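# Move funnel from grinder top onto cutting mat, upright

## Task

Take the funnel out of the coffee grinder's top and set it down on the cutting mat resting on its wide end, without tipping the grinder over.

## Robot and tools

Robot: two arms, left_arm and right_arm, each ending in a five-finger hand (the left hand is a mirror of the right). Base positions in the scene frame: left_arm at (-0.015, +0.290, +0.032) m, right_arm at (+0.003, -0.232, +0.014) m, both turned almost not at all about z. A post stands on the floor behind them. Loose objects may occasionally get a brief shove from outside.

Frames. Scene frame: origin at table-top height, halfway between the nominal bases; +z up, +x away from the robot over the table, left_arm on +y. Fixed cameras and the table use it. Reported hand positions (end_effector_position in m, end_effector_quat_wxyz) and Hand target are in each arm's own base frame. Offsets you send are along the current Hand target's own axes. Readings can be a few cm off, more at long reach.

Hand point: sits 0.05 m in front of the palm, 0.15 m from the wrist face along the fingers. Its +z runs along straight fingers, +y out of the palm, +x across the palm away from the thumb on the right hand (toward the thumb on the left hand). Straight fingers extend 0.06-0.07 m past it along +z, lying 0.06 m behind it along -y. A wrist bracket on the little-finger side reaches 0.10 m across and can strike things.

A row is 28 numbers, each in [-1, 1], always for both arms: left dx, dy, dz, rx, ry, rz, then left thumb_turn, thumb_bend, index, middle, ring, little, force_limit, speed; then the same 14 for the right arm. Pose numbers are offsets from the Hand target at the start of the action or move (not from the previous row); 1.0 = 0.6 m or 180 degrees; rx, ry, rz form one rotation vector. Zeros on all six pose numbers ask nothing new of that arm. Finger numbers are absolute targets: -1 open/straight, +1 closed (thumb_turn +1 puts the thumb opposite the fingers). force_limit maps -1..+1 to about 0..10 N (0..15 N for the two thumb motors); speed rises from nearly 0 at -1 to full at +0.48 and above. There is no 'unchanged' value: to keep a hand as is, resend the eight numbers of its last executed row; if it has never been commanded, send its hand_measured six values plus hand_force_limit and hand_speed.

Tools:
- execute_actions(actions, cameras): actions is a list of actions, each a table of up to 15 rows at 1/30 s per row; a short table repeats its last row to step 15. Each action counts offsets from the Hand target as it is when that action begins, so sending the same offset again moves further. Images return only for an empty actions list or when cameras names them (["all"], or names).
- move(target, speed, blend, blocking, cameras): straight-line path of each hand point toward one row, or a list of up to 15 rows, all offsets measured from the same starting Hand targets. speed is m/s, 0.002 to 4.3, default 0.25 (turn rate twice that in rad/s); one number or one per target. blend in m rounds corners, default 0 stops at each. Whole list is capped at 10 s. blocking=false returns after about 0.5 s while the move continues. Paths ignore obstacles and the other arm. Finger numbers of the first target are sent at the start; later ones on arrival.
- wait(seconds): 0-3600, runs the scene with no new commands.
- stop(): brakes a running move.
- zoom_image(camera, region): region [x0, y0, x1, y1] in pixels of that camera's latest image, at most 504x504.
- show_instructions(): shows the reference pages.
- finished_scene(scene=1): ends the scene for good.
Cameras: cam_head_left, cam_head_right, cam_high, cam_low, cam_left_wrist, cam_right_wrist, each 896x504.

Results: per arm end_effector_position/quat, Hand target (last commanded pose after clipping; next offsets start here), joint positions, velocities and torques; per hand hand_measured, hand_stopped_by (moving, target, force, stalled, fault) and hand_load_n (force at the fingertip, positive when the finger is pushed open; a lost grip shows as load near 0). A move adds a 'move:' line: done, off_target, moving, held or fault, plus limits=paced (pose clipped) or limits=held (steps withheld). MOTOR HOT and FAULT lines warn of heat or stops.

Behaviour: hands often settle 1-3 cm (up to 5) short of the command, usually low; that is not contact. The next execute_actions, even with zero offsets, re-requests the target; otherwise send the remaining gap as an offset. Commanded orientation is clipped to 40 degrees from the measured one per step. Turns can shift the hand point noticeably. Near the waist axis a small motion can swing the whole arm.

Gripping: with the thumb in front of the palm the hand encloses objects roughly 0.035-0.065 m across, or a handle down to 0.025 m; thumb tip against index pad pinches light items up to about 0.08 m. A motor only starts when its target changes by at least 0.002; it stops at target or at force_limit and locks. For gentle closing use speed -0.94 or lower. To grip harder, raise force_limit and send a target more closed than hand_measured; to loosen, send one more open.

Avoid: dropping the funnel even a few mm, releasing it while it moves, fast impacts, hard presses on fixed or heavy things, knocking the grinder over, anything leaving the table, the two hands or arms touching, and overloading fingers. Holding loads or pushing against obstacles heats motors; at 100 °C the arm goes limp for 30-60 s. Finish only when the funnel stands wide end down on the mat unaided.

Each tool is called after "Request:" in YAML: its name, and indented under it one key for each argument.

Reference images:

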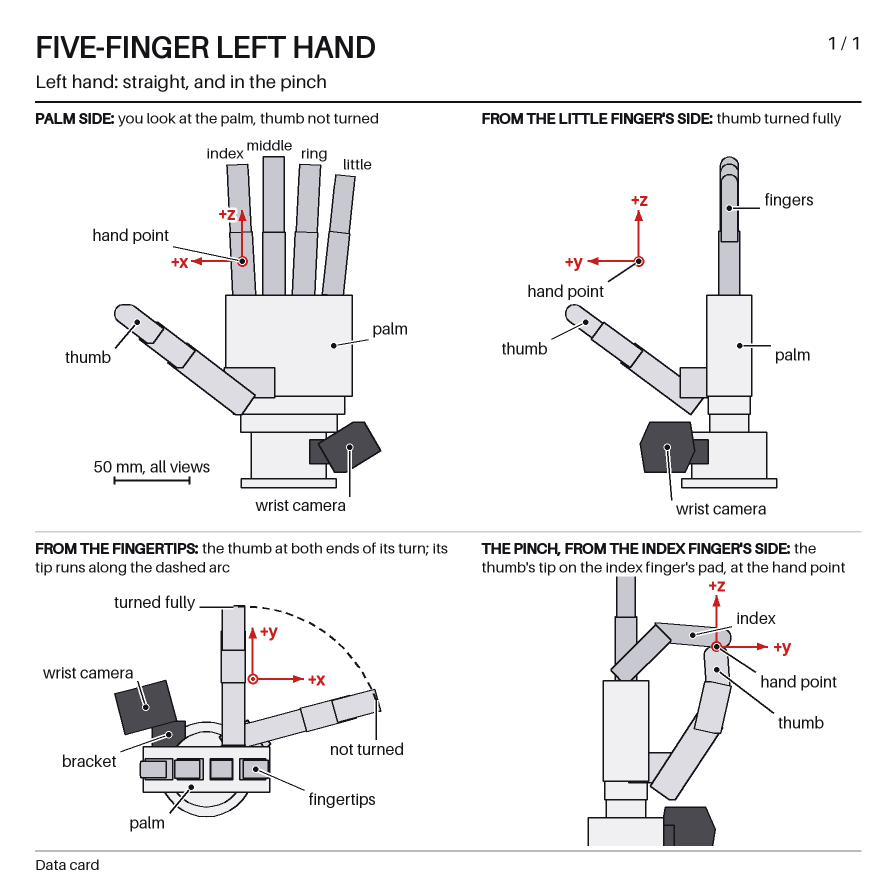

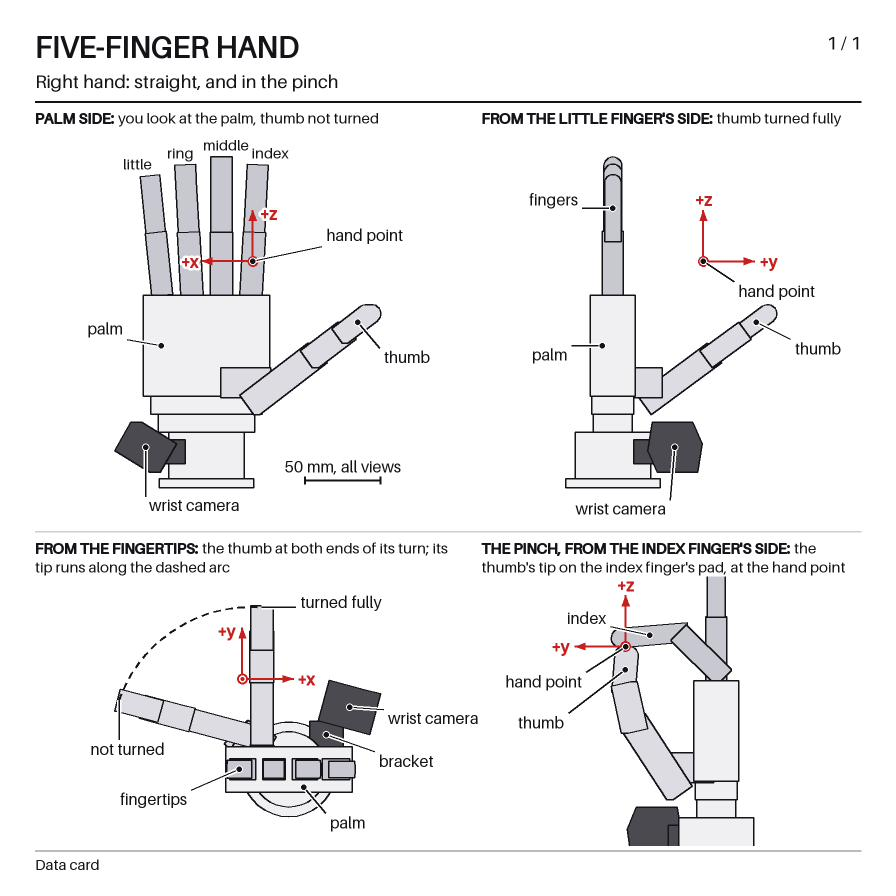

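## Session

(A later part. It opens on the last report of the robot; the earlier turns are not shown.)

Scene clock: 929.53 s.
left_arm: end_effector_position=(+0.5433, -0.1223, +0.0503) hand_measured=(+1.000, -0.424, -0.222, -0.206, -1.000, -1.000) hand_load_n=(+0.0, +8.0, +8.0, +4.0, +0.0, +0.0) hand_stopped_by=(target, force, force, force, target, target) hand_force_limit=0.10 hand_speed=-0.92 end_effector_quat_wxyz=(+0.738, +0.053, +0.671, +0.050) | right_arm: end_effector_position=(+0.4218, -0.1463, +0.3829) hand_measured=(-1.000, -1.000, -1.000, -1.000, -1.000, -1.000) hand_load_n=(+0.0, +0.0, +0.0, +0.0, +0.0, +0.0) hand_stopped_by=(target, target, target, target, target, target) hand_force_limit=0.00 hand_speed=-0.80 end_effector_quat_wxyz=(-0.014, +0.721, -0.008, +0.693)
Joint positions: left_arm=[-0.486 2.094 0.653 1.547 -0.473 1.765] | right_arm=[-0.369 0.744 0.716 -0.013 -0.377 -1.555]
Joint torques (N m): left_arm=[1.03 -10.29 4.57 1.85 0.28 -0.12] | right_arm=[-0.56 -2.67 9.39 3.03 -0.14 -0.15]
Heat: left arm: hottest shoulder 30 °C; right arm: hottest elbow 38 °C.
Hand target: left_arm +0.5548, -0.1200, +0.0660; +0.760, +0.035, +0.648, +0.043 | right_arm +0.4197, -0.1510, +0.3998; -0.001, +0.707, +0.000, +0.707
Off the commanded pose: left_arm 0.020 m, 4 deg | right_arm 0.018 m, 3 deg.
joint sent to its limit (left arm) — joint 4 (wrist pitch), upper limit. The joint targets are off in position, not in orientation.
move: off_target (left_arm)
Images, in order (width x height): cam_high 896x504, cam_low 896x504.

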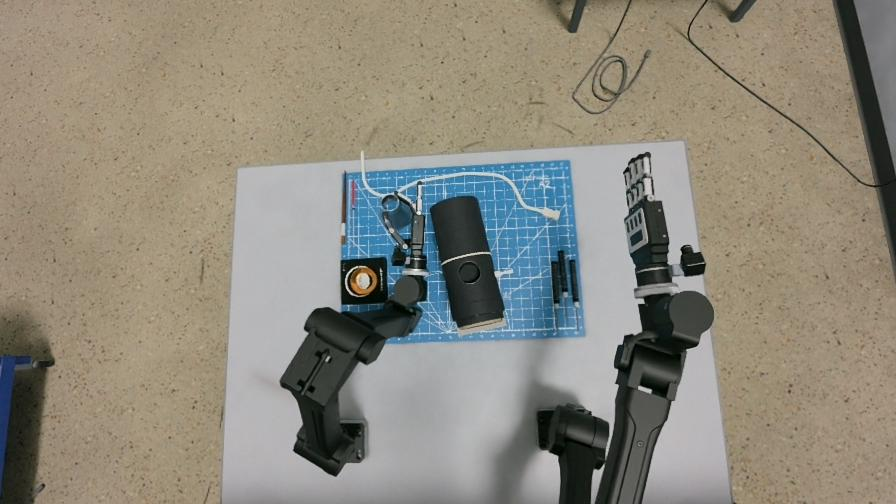

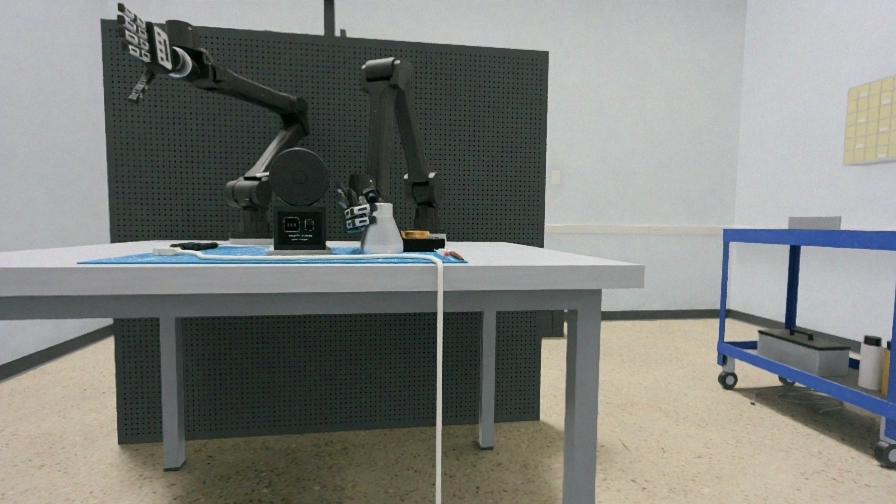

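Request:
move:
  target: [0.0098,-0.0011,-0.0016,0,0,0,1,0.0,0.3,0.3,-1,-1,0.1,-0.92,0,0,0,0,0,0,-1,-1,-1,-1,-1,-1,0,-0.8]
  speed: 0.05
  cameras: ["cam_low","cam_high"]

Request:
zoom_image:
  camera: "cam_low"
  region: [350, 195, 420, 265]

Request:
zoom_image:
  camera: "cam_high"
  region: [366, 185, 428, 247]

Scene clock: 934.57 s.
left_arm: end_effector_position=(+0.5441, -0.1228, +0.0458) hand_measured=(+1.000, -0.424, -0.222, -0.206, -1.000, -1.000) hand_load_n=(+0.0, +8.0, +8.0, +4.0, -0.5, +0.0) hand_stopped_by=(target, force, force, force, target, target) hand_force_limit=0.10 hand_speed=-0.92 end_effector_quat_wxyz=(+0.736, +0.053, +0.673, +0.049) | right_arm: end_effector_position=(+0.4218, -0.1463, +0.3829) hand_measured=(-1.000, -1.000, -1.000, -1.000, -1.000, -1.000) hand_load_n=(+0.0, +0.0, +0.0, +0.0, +0.0, +0.0) hand_stopped_by=(target, target, target, target, target, target) hand_force_limit=0.00 hand_speed=-0.80 end_effector_quat_wxyz=(-0.014, +0.721, -0.008, +0.693)
Joint positions: left_arm=[-0.486 2.104 0.657 1.548 -0.473 1.761] | right_arm=[-0.369 0.744 0.716 -0.013 -0.377 -1.555]
Joint torques (N m): left_arm=[1.08 -10.23 4.44 1.83 0.2 -0.12] | right_arm=[-0.26 -2.78 9.37 3.04 -0.13 -0.15]
Heat: left arm: hottest shoulder 30 °C; right arm: hottest elbow 38 °C.
Hand target: left_arm +0.5548, -0.1200, +0.0600; +0.760, +0.035, +0.648, +0.043 | right_arm +0.4197, -0.1510, +0.3998; -0.001, +0.707, +0.000, +0.707
Off the commanded pose: left_arm 0.018 m, 4 deg | right_arm 0.018 m, 3 deg.
joint sent to its limit (left arm) — joint 4 (wrist pitch), upper limit. The joint targets are off in position, not in orientation.
move: off_target (left_arm)
Images, in order (width x height): cam_high 896x504, cam_low 896x504.

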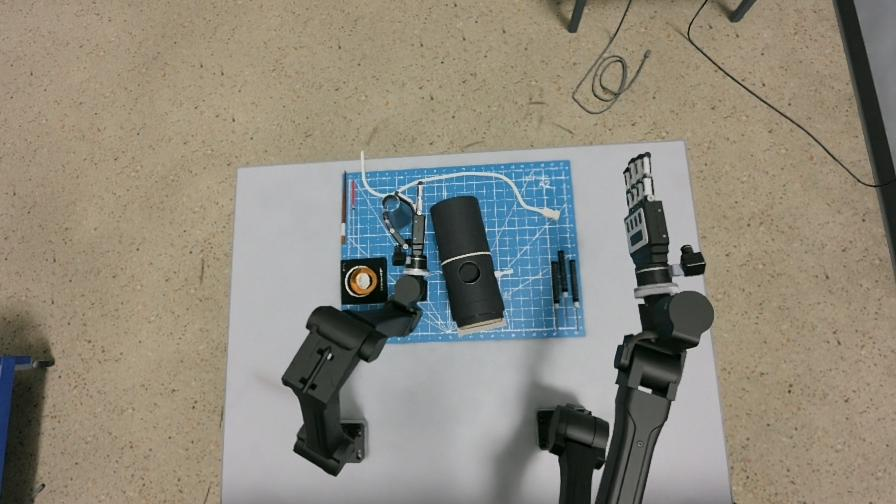

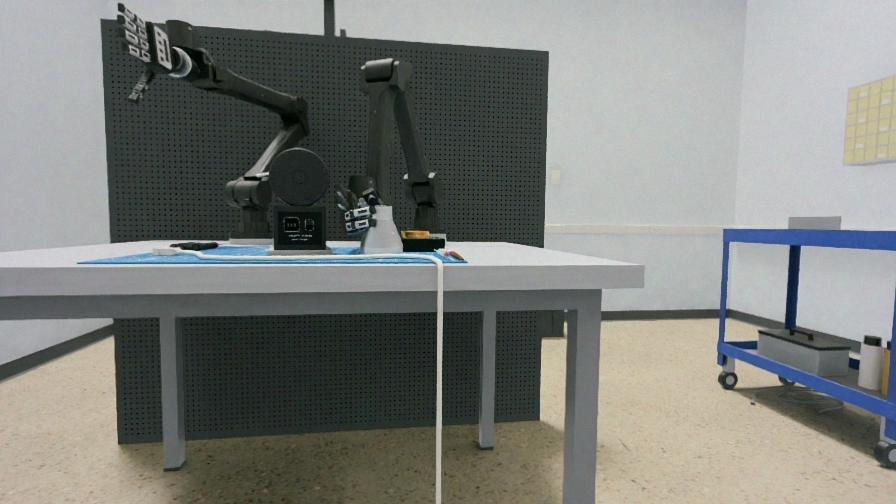

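Scaled by 7.200.

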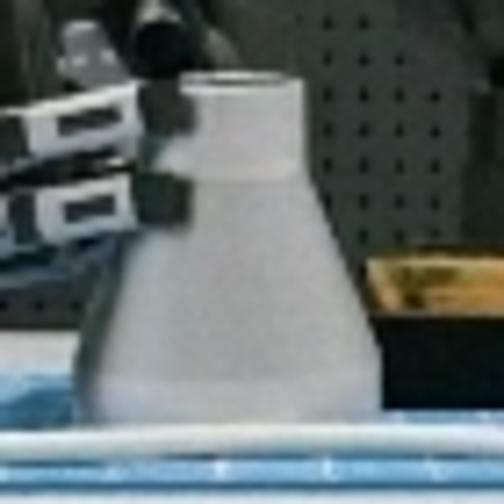

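Scaled by 8.129.

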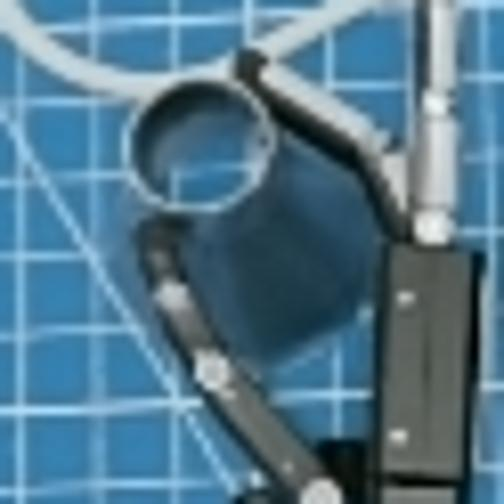

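Request:
move:
  target: [0.0082,-0.0009,-0.0013,0,0,0,1,0.0,0.3,0.3,-1,-1,0.1,-0.92,0,0,0,0,0,0,-1,-1,-1,-1,-1,-1,0,-0.8]
  speed: 0.05
  cameras: ["cam_low","cam_high","cam_left_wrist"]

Request:
zoom_image:
  camera: "cam_low"
  region: [350, 195, 420, 265]

Request:
zoom_image:
  camera: "cam_high"
  region: [366, 185, 428, 247]

Scene clock: 939.50 s.
left_arm: end_effector_position=(+0.5448, -0.1232, +0.0453) hand_measured=(+1.000, -0.424, -0.222, -0.206, -1.000, -1.000) hand_load_n=(+0.0, +8.0, +7.0, +4.0, +0.0, +0.0) hand_stopped_by=(target, force, force, force, target, target) hand_force_limit=0.10 hand_speed=-0.92 end_effector_quat_wxyz=(+0.737, +0.052, +0.672, +0.049) | right_arm: end_effector_position=(+0.4218, -0.1463, +0.3829) hand_measured=(-1.000, -1.000, -1.000, -1.000, -1.000, -1.000) hand_load_n=(+0.0, +0.0, +0.0, +0.0, +0.0, +0.0) hand_stopped_by=(target, target, target, target, target, target) hand_force_limit=0.00 hand_speed=-0.80 end_effector_quat_wxyz=(-0.014, +0.721, -0.008, +0.693)
Joint positions: left_arm=[-0.486 2.109 0.66 1.552 -0.473 1.761] | right_arm=[-0.369 0.744 0.716 -0.013 -0.377 -1.555]
Joint torques (N m): left_arm=[1.03 -9.82 4.31 1.68 0.13 -0.15] | right_arm=[-0.62 -2.61 9.35 3.02 -0.14 -0.15]
Heat: left arm: hottest shoulder 30 °C; right arm: hottest elbow 38 °C.
Hand target: left_arm +0.5548, -0.1200, +0.0551; +0.760, +0.035, +0.648, +0.043 | right_arm +0.4197, -0.1510, +0.3998; -0.001, +0.707, +0.000, +0.707
Off the commanded pose: left_arm 0.014 m, 4 deg | right_arm 0.018 m, 3 deg.
joint sent to its limit (left arm) — joint 4 (wrist pitch), upper limit. The joint targets are off in position, not in orientation.
move: off_target (left_arm)
cam_left_wrist: T_world_to_cam=[[0.065, -0.89562, -0.44005, -0.1186], [-0.39515, 0.38183, -0.8355, 0.30505], [0.91631, 0.2282, -0.32909, -0.33603]] pos_world=[0.43616, -0.14602, 0.09209]
Images, in order (width x height): cam_high 896x504, cam_low 896x504, cam_left_wrist 896x504.

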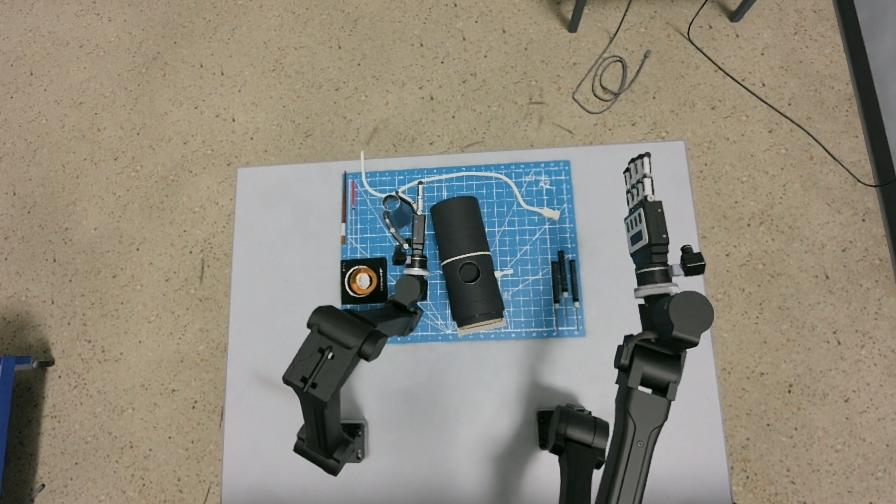

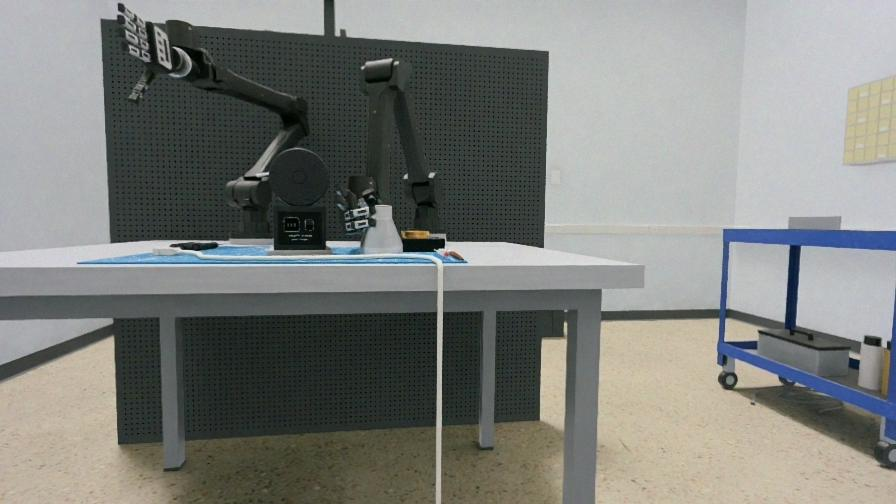

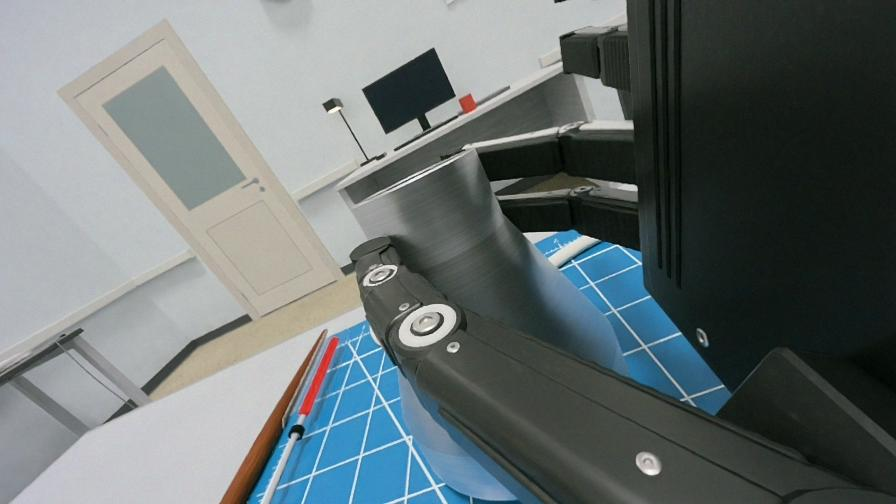

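Scaled by 7.200.

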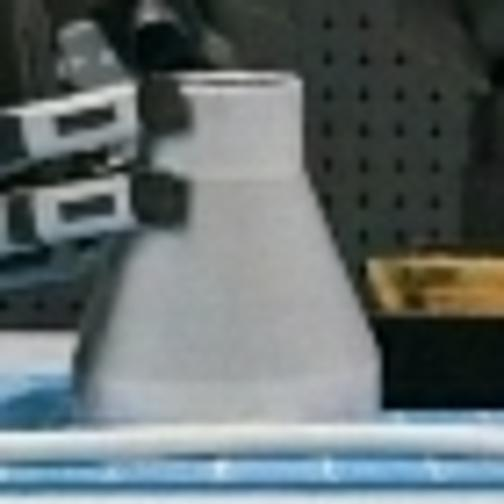

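Scaled by 8.129.

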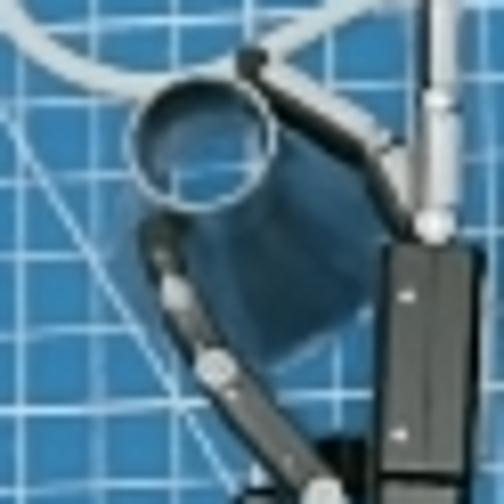

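Request:
zoom_image:
  camera: "cam_low"
  region: [366, 198, 402, 218]

Request:
zoom_image:
  camera: "cam_high"
  region: [374, 190, 424, 240]

Request:
zoom_image:
  camera: "cam_left_wrist"
  region: [320, 120, 660, 504]

Scaled by 14.000.

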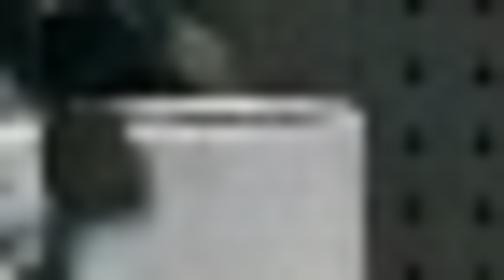

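Scaled by 10.080.

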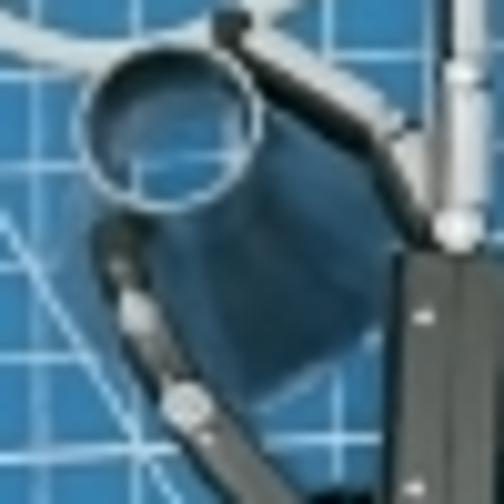

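Scaled by 1.312.

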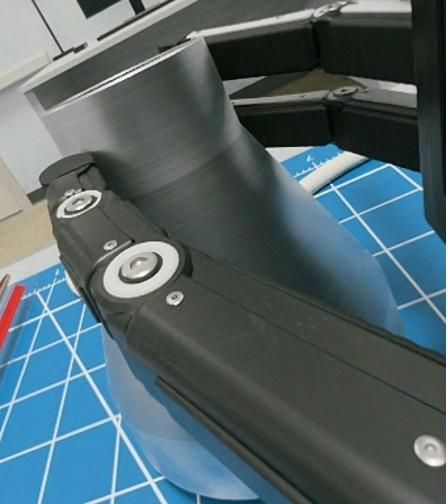

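Request:
move:
  target: [0,0,0,0,0,0,1,0.0,-0.26,-0.245,-1,-1,0.1,-0.97,0,0,0,0,0,0,-1,-1,-1,-1,-1,-1,0,-0.8]
  speed: 0.05
  cameras: ["cam_low","cam_high"]

Request:
zoom_image:
  camera: "cam_low"
  region: [350, 195, 420, 265]

Request:
zoom_image:
  camera: "cam_high"
  region: [374, 190, 424, 240]

Scene clock: 975.93 s.
left_arm: end_effector_position=(+0.5448, -0.1232, +0.0454) hand_measured=(+1.000, -0.424, -0.260, -0.246, -1.000, -1.000) hand_load_n=(+0.0, +2.5, +2.5, +0.5, +0.0, +0.0) hand_stopped_by=(target, force, target, target, target, target) hand_force_limit=0.10 hand_speed=-0.97 end_effector_quat_wxyz=(+0.737, +0.052, +0.672, +0.049) | right_arm: end_effector_position=(+0.4218, -0.1463, +0.3829) hand_measured=(-1.000, -1.000, -1.000, -1.000, -1.000, -1.000) hand_load_n=(+0.0, +0.0, +0.0, +0.0, +0.0, +0.0) hand_stopped_by=(target, target, target, target, target, target) hand_force_limit=0.00 hand_speed=-0.80 end_effector_quat_wxyz=(-0.014, +0.721, -0.008, +0.693)
Joint positions: left_arm=[-0.486 2.109 0.66 1.552 -0.473 1.761] | right_arm=[-0.369 0.744 0.716 -0.013 -0.377 -1.555]
Joint torques (N m): left_arm=[1.03 -9.99 4.33 1.68 0.14 -0.15] | right_arm=[-0.56 -2.55 9.31 3.03 -0.13 -0.15]
Heat: left arm: hottest shoulder 31 °C; right arm: hottest elbow 38 °C.
Hand target: left_arm +0.5548, -0.1200, +0.0550; +0.760, +0.035, +0.648, +0.043 | right_arm +0.4197, -0.1510, +0.3998; -0.001, +0.707, +0.000, +0.707
Off the commanded pose: left_arm 0.014 m, 4 deg | right_arm 0.018 m, 3 deg.
joint sent to its limit (left arm) — joint 4 (wrist pitch), upper limit. The joint targets are off in position, not in orientation.
move: done
Images, in order (width x height): cam_high 896x504, cam_low 896x504.

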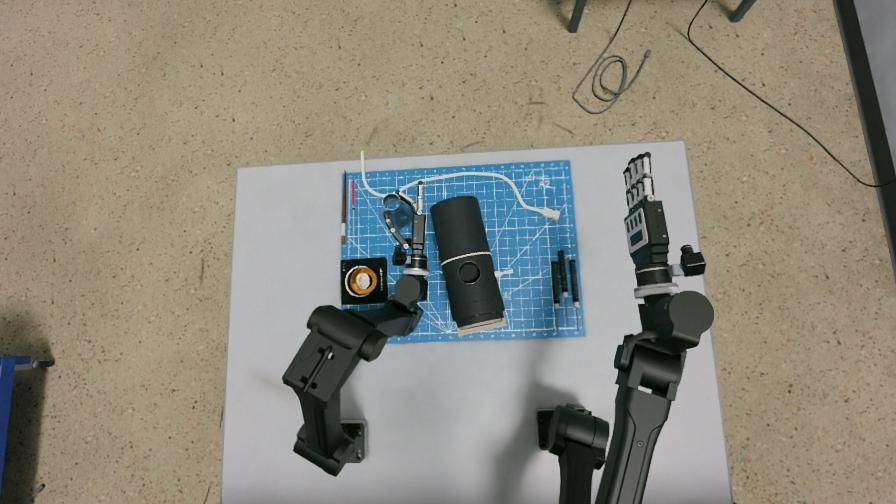

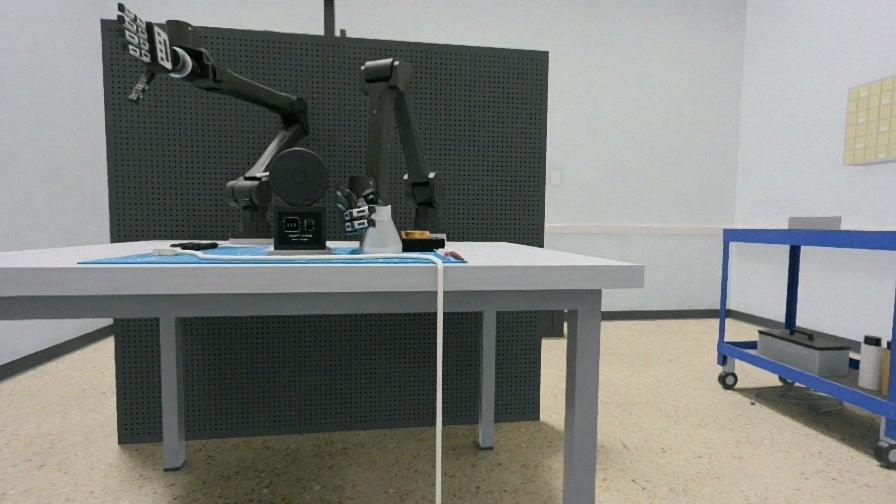

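Scaled by 7.200.

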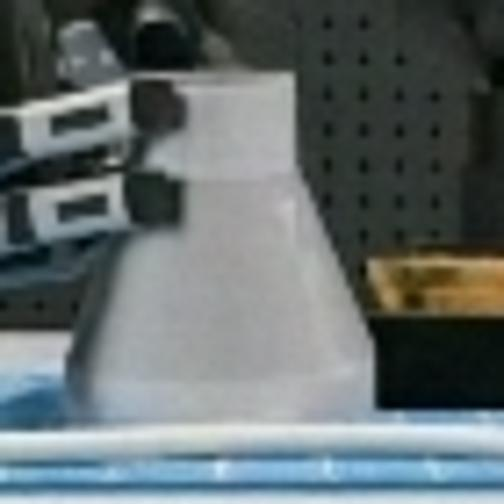

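Scaled by 10.080.

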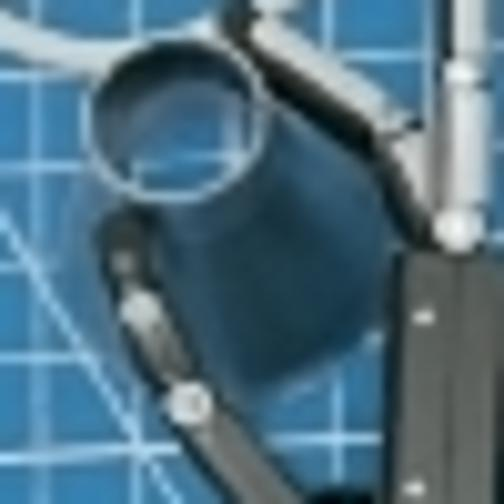

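Request:
move:
  target: [0,0,0,0,0,0,1,-0.46,-0.26,-0.245,-1,-1,0.1,-0.97,0,0,0,0,0,0,-1,-1,-1,-1,-1,-1,0,-0.8]
  speed: 0.05
  cameras: ["cam_low","cam_high"]

Request:
zoom_image:
  camera: "cam_low"
  region: [350, 195, 420, 265]

Request:
zoom_image:
  camera: "cam_high"
  region: [374, 190, 424, 240]

Scene clock: 980.67 s.
left_arm: end_effector_position=(+0.5451, -0.1215, +0.0453) hand_measured=(+1.000, -0.460, -0.260, -0.246, -1.000, -1.000) hand_load_n=(+0.5, +0.5, +0.0, +0.0, +0.0, +0.0) hand_stopped_by=(target, target, target, target, target, target) hand_force_limit=0.10 hand_speed=-0.97 end_effector_quat_wxyz=(+0.737, +0.051, +0.672, +0.049) | right_arm: end_effector_position=(+0.4218, -0.1463, +0.3829) hand_measured=(-1.000, -1.000, -1.000, -1.000, -1.000, -1.000) hand_load_n=(+0.0, +0.0, +0.0, -0.5, +0.0, +0.0) hand_stopped_by=(target, target, target, target, target, target) hand_force_limit=0.00 hand_speed=-0.80 end_effector_quat_wxyz=(-0.014, +0.721, -0.008, +0.693)
Joint positions: left_arm=[-0.483 2.109 0.66 1.552 -0.473 1.76] | right_arm=[-0.369 0.744 0.716 -0.013 -0.377 -1.555]
Joint torques (N m): left_arm=[0.91 -9.99 4.33 1.66 0.15 -0.15] | right_arm=[-0.38 -2.73 9.39 3.02 -0.14 -0.16]
Heat: left arm: hottest shoulder 31 °C; right arm: hottest elbow 38 °C.
Hand target: left_arm +0.5548, -0.1200, +0.0550; +0.760, +0.035, +0.648, +0.043 | right_arm +0.4197, -0.1510, +0.3998; -0.001, +0.707, +0.000, +0.707
Off the commanded pose: left_arm 0.014 m, 4 deg | right_arm 0.018 m, 3 deg.
joint sent to its limit (left arm) — joint 4 (wrist pitch), upper limit. The joint targets are off in position, not in orientation.
move: done
Images, in order (width x height): cam_high 896x504, cam_low 896x504.

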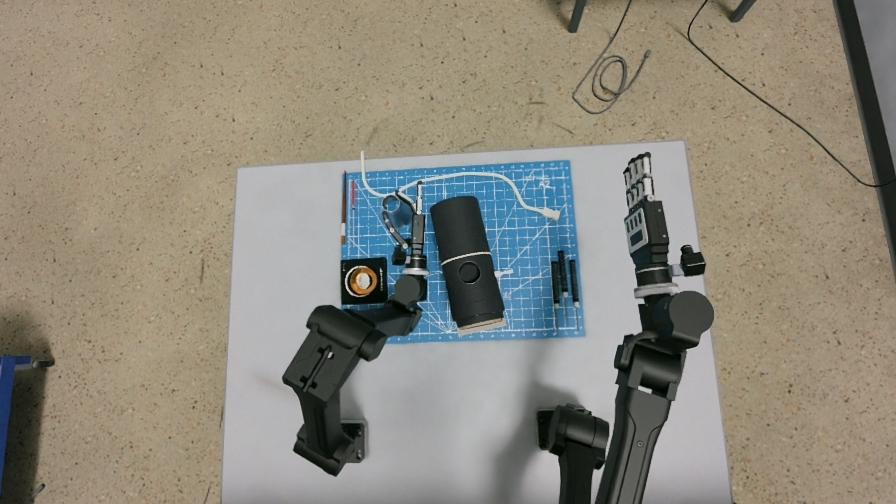

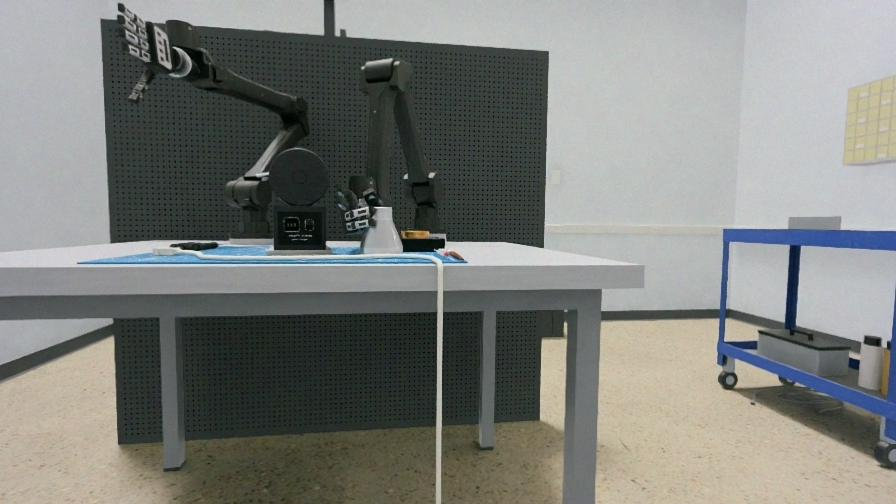

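Scaled by 7.200.

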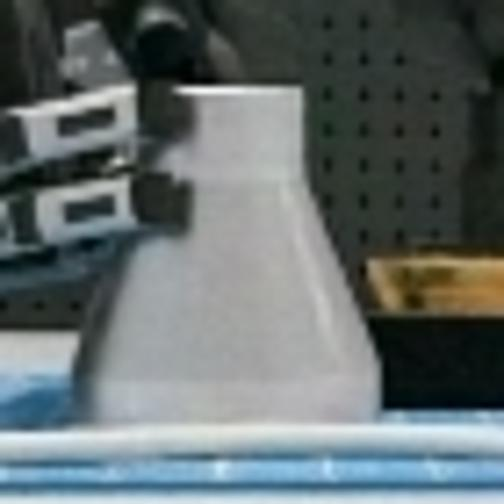

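Scaled by 10.080.

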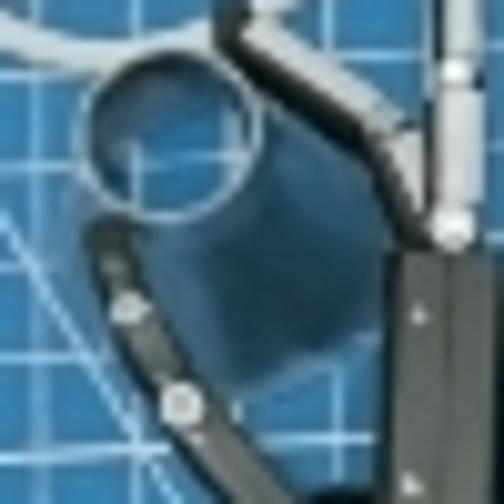

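Request:
move:
  target: [0,0,0,0,0,0,1,-0.6,-0.4,-0.4,-1,-1,0.1,-0.93,0,0,0,0,0,0,-1,-1,-1,-1,-1,-1,0,-0.8]
  speed: 0.05
  cameras: ["cam_low","cam_high","cam_left_wrist"]

Request:
zoom_image:
  camera: "cam_low"
  region: [350, 195, 420, 265]

Request:
zoom_image:
  camera: "cam_high"
  region: [374, 190, 424, 240]

Scene clock: 986.60 s.
left_arm: end_effector_position=(+0.5467, -0.1195, +0.0461) hand_measured=(+1.000, -0.600, -0.400, -0.400, -1.000, -1.000) hand_load_n=(+0.5, +0.5, +0.0, +0.0, +0.0, +0.0) hand_stopped_by=(target, target, target, target, target, target) hand_force_limit=0.10 hand_speed=-0.93 end_effector_quat_wxyz=(+0.738, +0.048, +0.671, +0.051) | right_arm: end_effector_position=(+0.4218, -0.1463, +0.3829) hand_measured=(-1.000, -1.000, -1.000, -1.000, -1.000, -1.000) hand_load_n=(+0.0, +0.0, +0.0, +0.0, +0.0, +0.0) hand_stopped_by=(target, target, target, target, target, target) hand_force_limit=0.00 hand_speed=-0.80 end_effector_quat_wxyz=(-0.014, +0.721, -0.008, +0.693)
Joint positions: left_arm=[-0.479 2.109 0.664 1.552 -0.473 1.76] | right_arm=[-0.369 0.744 0.716 -0.013 -0.377 -1.555]
Joint torques (N m): left_arm=[0.97 -9.93 4.22 1.62 0.15 -0.15] | right_arm=[-0.38 -2.67 9.36 3.03 -0.14 -0.14]
Heat: left arm: hottest shoulder 31 °C; right arm: hottest elbow 38 °C.
Hand target: left_arm +0.5548, -0.1200, +0.0550; +0.760, +0.035, +0.648, +0.043 | right_arm +0.4197, -0.1510, +0.3998; -0.001, +0.707, +0.000, +0.707
Off the commanded pose: left_arm 0.012 m, 4 deg | right_arm 0.018 m, 3 deg.
joint sent to its limit (left arm) — joint 4 (wrist pitch), upper limit. The joint targets are off in position, not in orientation.
move: done
cam_left_wrist: T_world_to_cam=[[0.07311, -0.89614, -0.43771, -0.11965], [-0.39547, 0.37685, -0.83761, 0.30482], [0.91556, 0.23434, -0.32684, -0.33735]] pos_world=[0.43816, -0.14304, 0.09269]
Images, in order (width x height): cam_high 896x504, cam_low 896x504, cam_left_wrist 896x504.

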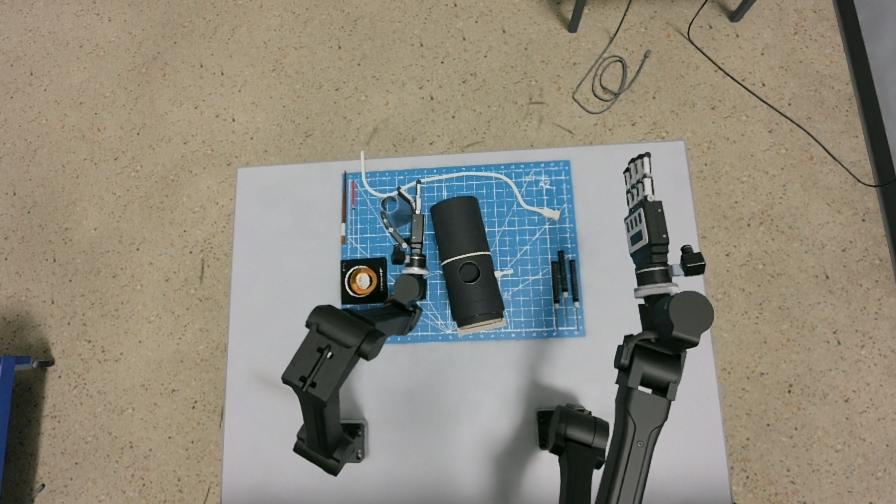

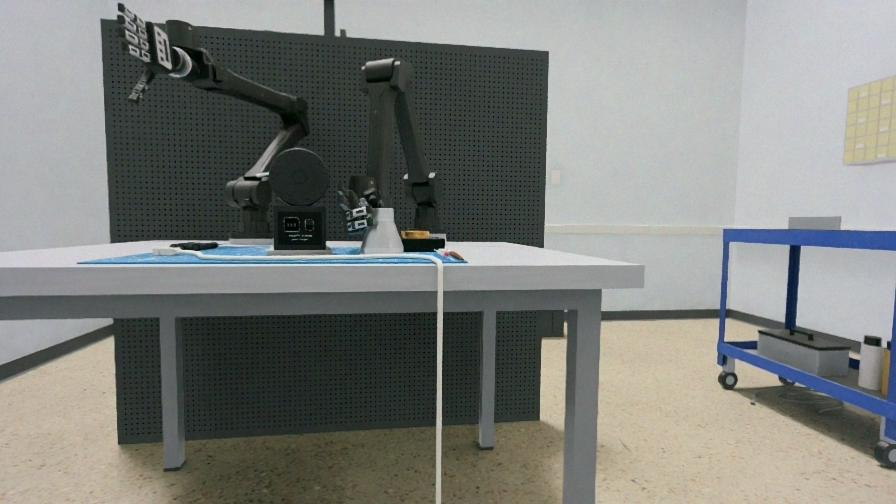

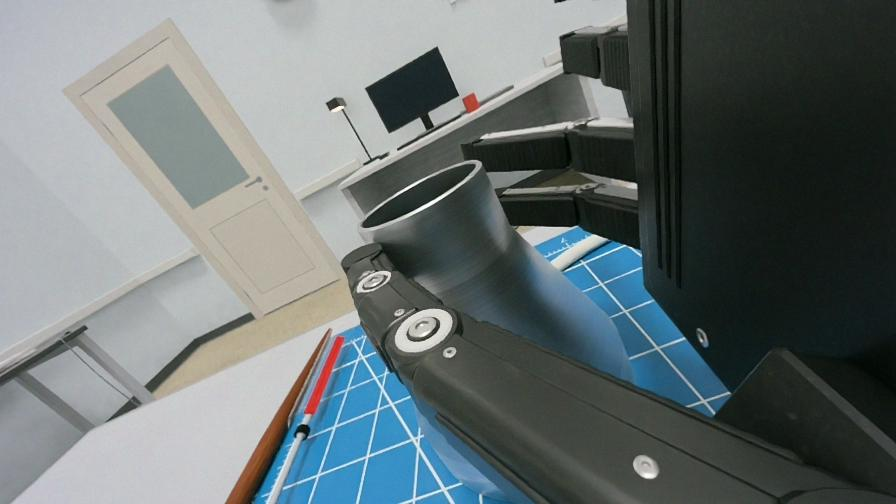

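Scaled by 7.200.

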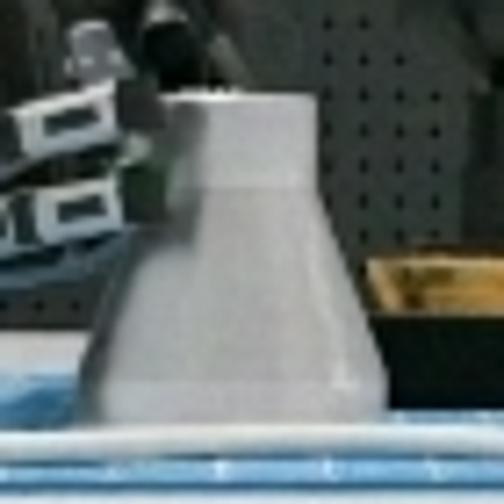

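Scaled by 10.080.

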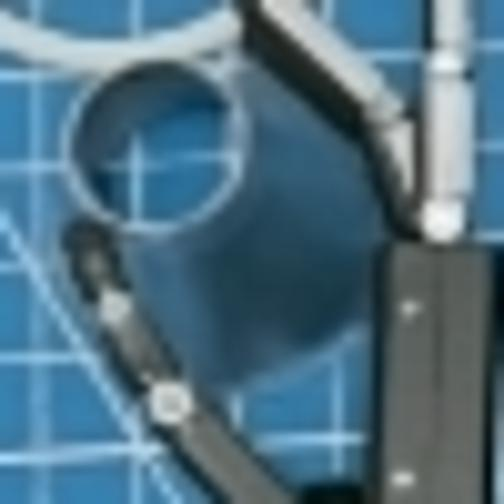

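Request:
move:
  target: [0,0,0,0,0,0,1,-1,-0.75,-0.75,-1,-1,0.1,-0.9,0,0,0,0,0,0,-1,-1,-1,-1,-1,-1,0,-0.8]
  speed: 0.05
  cameras: ["cam_low","cam_high","cam_left_wrist"]

Request:
zoom_image:
  camera: "cam_low"
  region: [350, 195, 420, 265]

Request:
zoom_image:
  camera: "cam_high"
  region: [364, 180, 464, 310]

Scene clock: 993.40 s.
left_arm: end_effector_position=(+0.5467, -0.1195, +0.0461) hand_measured=(+1.000, -1.000, -0.750, -0.750, -1.000, -1.000) hand_load_n=(+0.0, +0.0, +0.0, +0.0, +0.0, +0.0) hand_stopped_by=(target, target, target, target, target, target) hand_force_limit=0.10 hand_speed=-0.90 end_effector_quat_wxyz=(+0.738, +0.048, +0.671, +0.051) | right_arm: end_effector_position=(+0.4218, -0.1463, +0.3829) hand_measured=(-1.000, -1.000, -1.000, -1.000, -1.000, -1.000) hand_load_n=(+0.0, +0.0, +0.0, +0.0, +0.0, +0.0) hand_stopped_by=(target, target, target, target, target, target) hand_force_limit=0.00 hand_speed=-0.80 end_effector_quat_wxyz=(-0.014, +0.721, -0.008, +0.693)
Joint positions: left_arm=[-0.479 2.109 0.664 1.552 -0.473 1.76] | right_arm=[-0.369 0.744 0.716 -0.013 -0.377 -1.555]
Joint torques (N m): left_arm=[0.91 -10.05 4.18 1.58 0.14 -0.13] | right_arm=[-0.44 -2.55 9.36 2.99 -0.14 -0.16]
Heat: left arm: hottest shoulder 31 °C; right arm: hottest elbow 38 °C.
Hand target: left_arm +0.5548, -0.1200, +0.0550; +0.760, +0.035, +0.648, +0.043 | right_arm +0.4197, -0.1510, +0.3998; -0.001, +0.707, +0.000, +0.707
Off the commanded pose: left_arm 0.012 m, 4 deg | right_arm 0.018 m, 3 deg.
joint sent to its limit (left arm) — joint 4 (wrist pitch), upper limit. The joint targets are off in position, not in orientation.
move: done
cam_left_wrist: T_world_to_cam=[[0.07311, -0.89614, -0.43771, -0.11965], [-0.39547, 0.37685, -0.83761, 0.30482], [0.91556, 0.23434, -0.32684, -0.33735]] pos_world=[0.43816, -0.14304, 0.09269]
Images, in order (width x height): cam_high 896x504, cam_low 896x504, cam_left_wrist 896x504.

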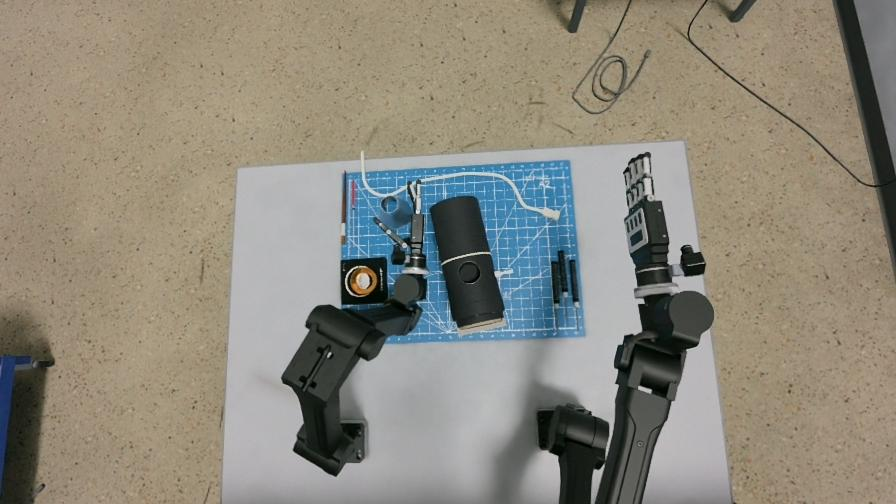

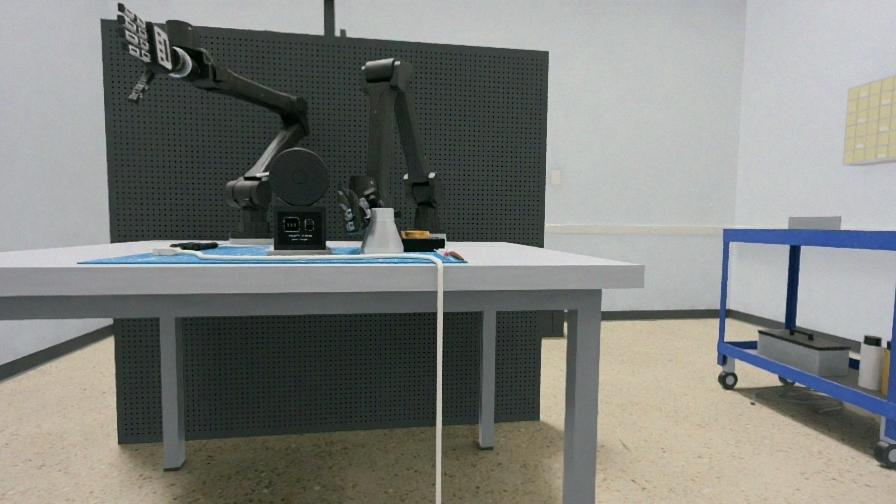

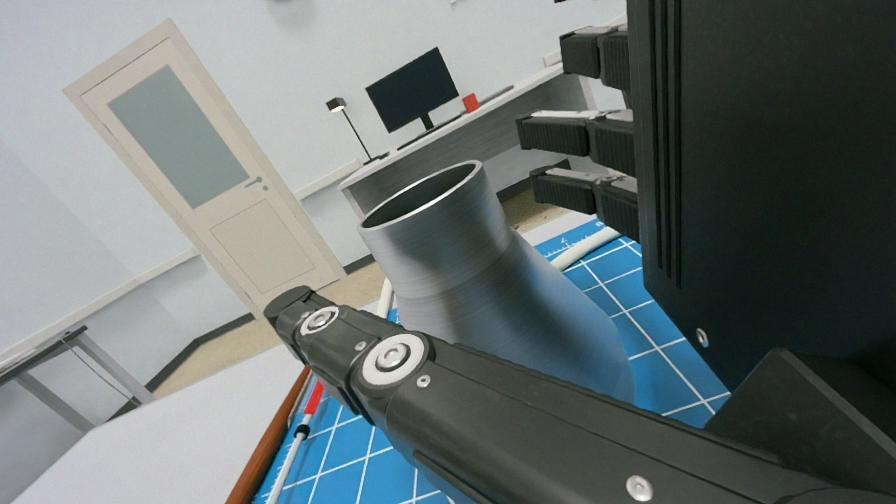

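Scaled by 7.200.

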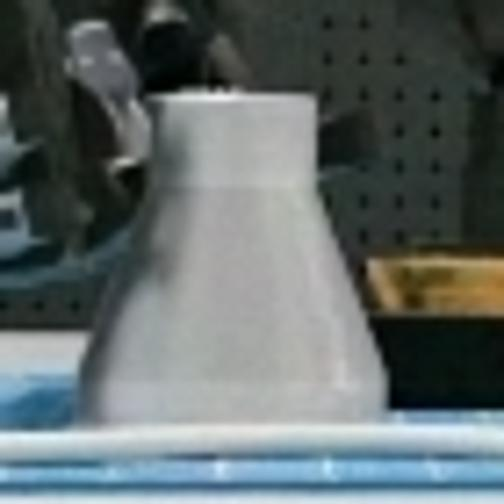

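Scaled by 3.877.

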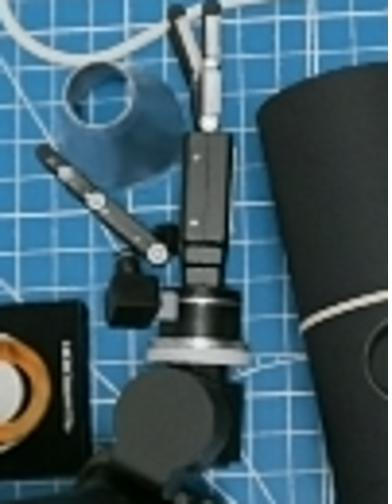

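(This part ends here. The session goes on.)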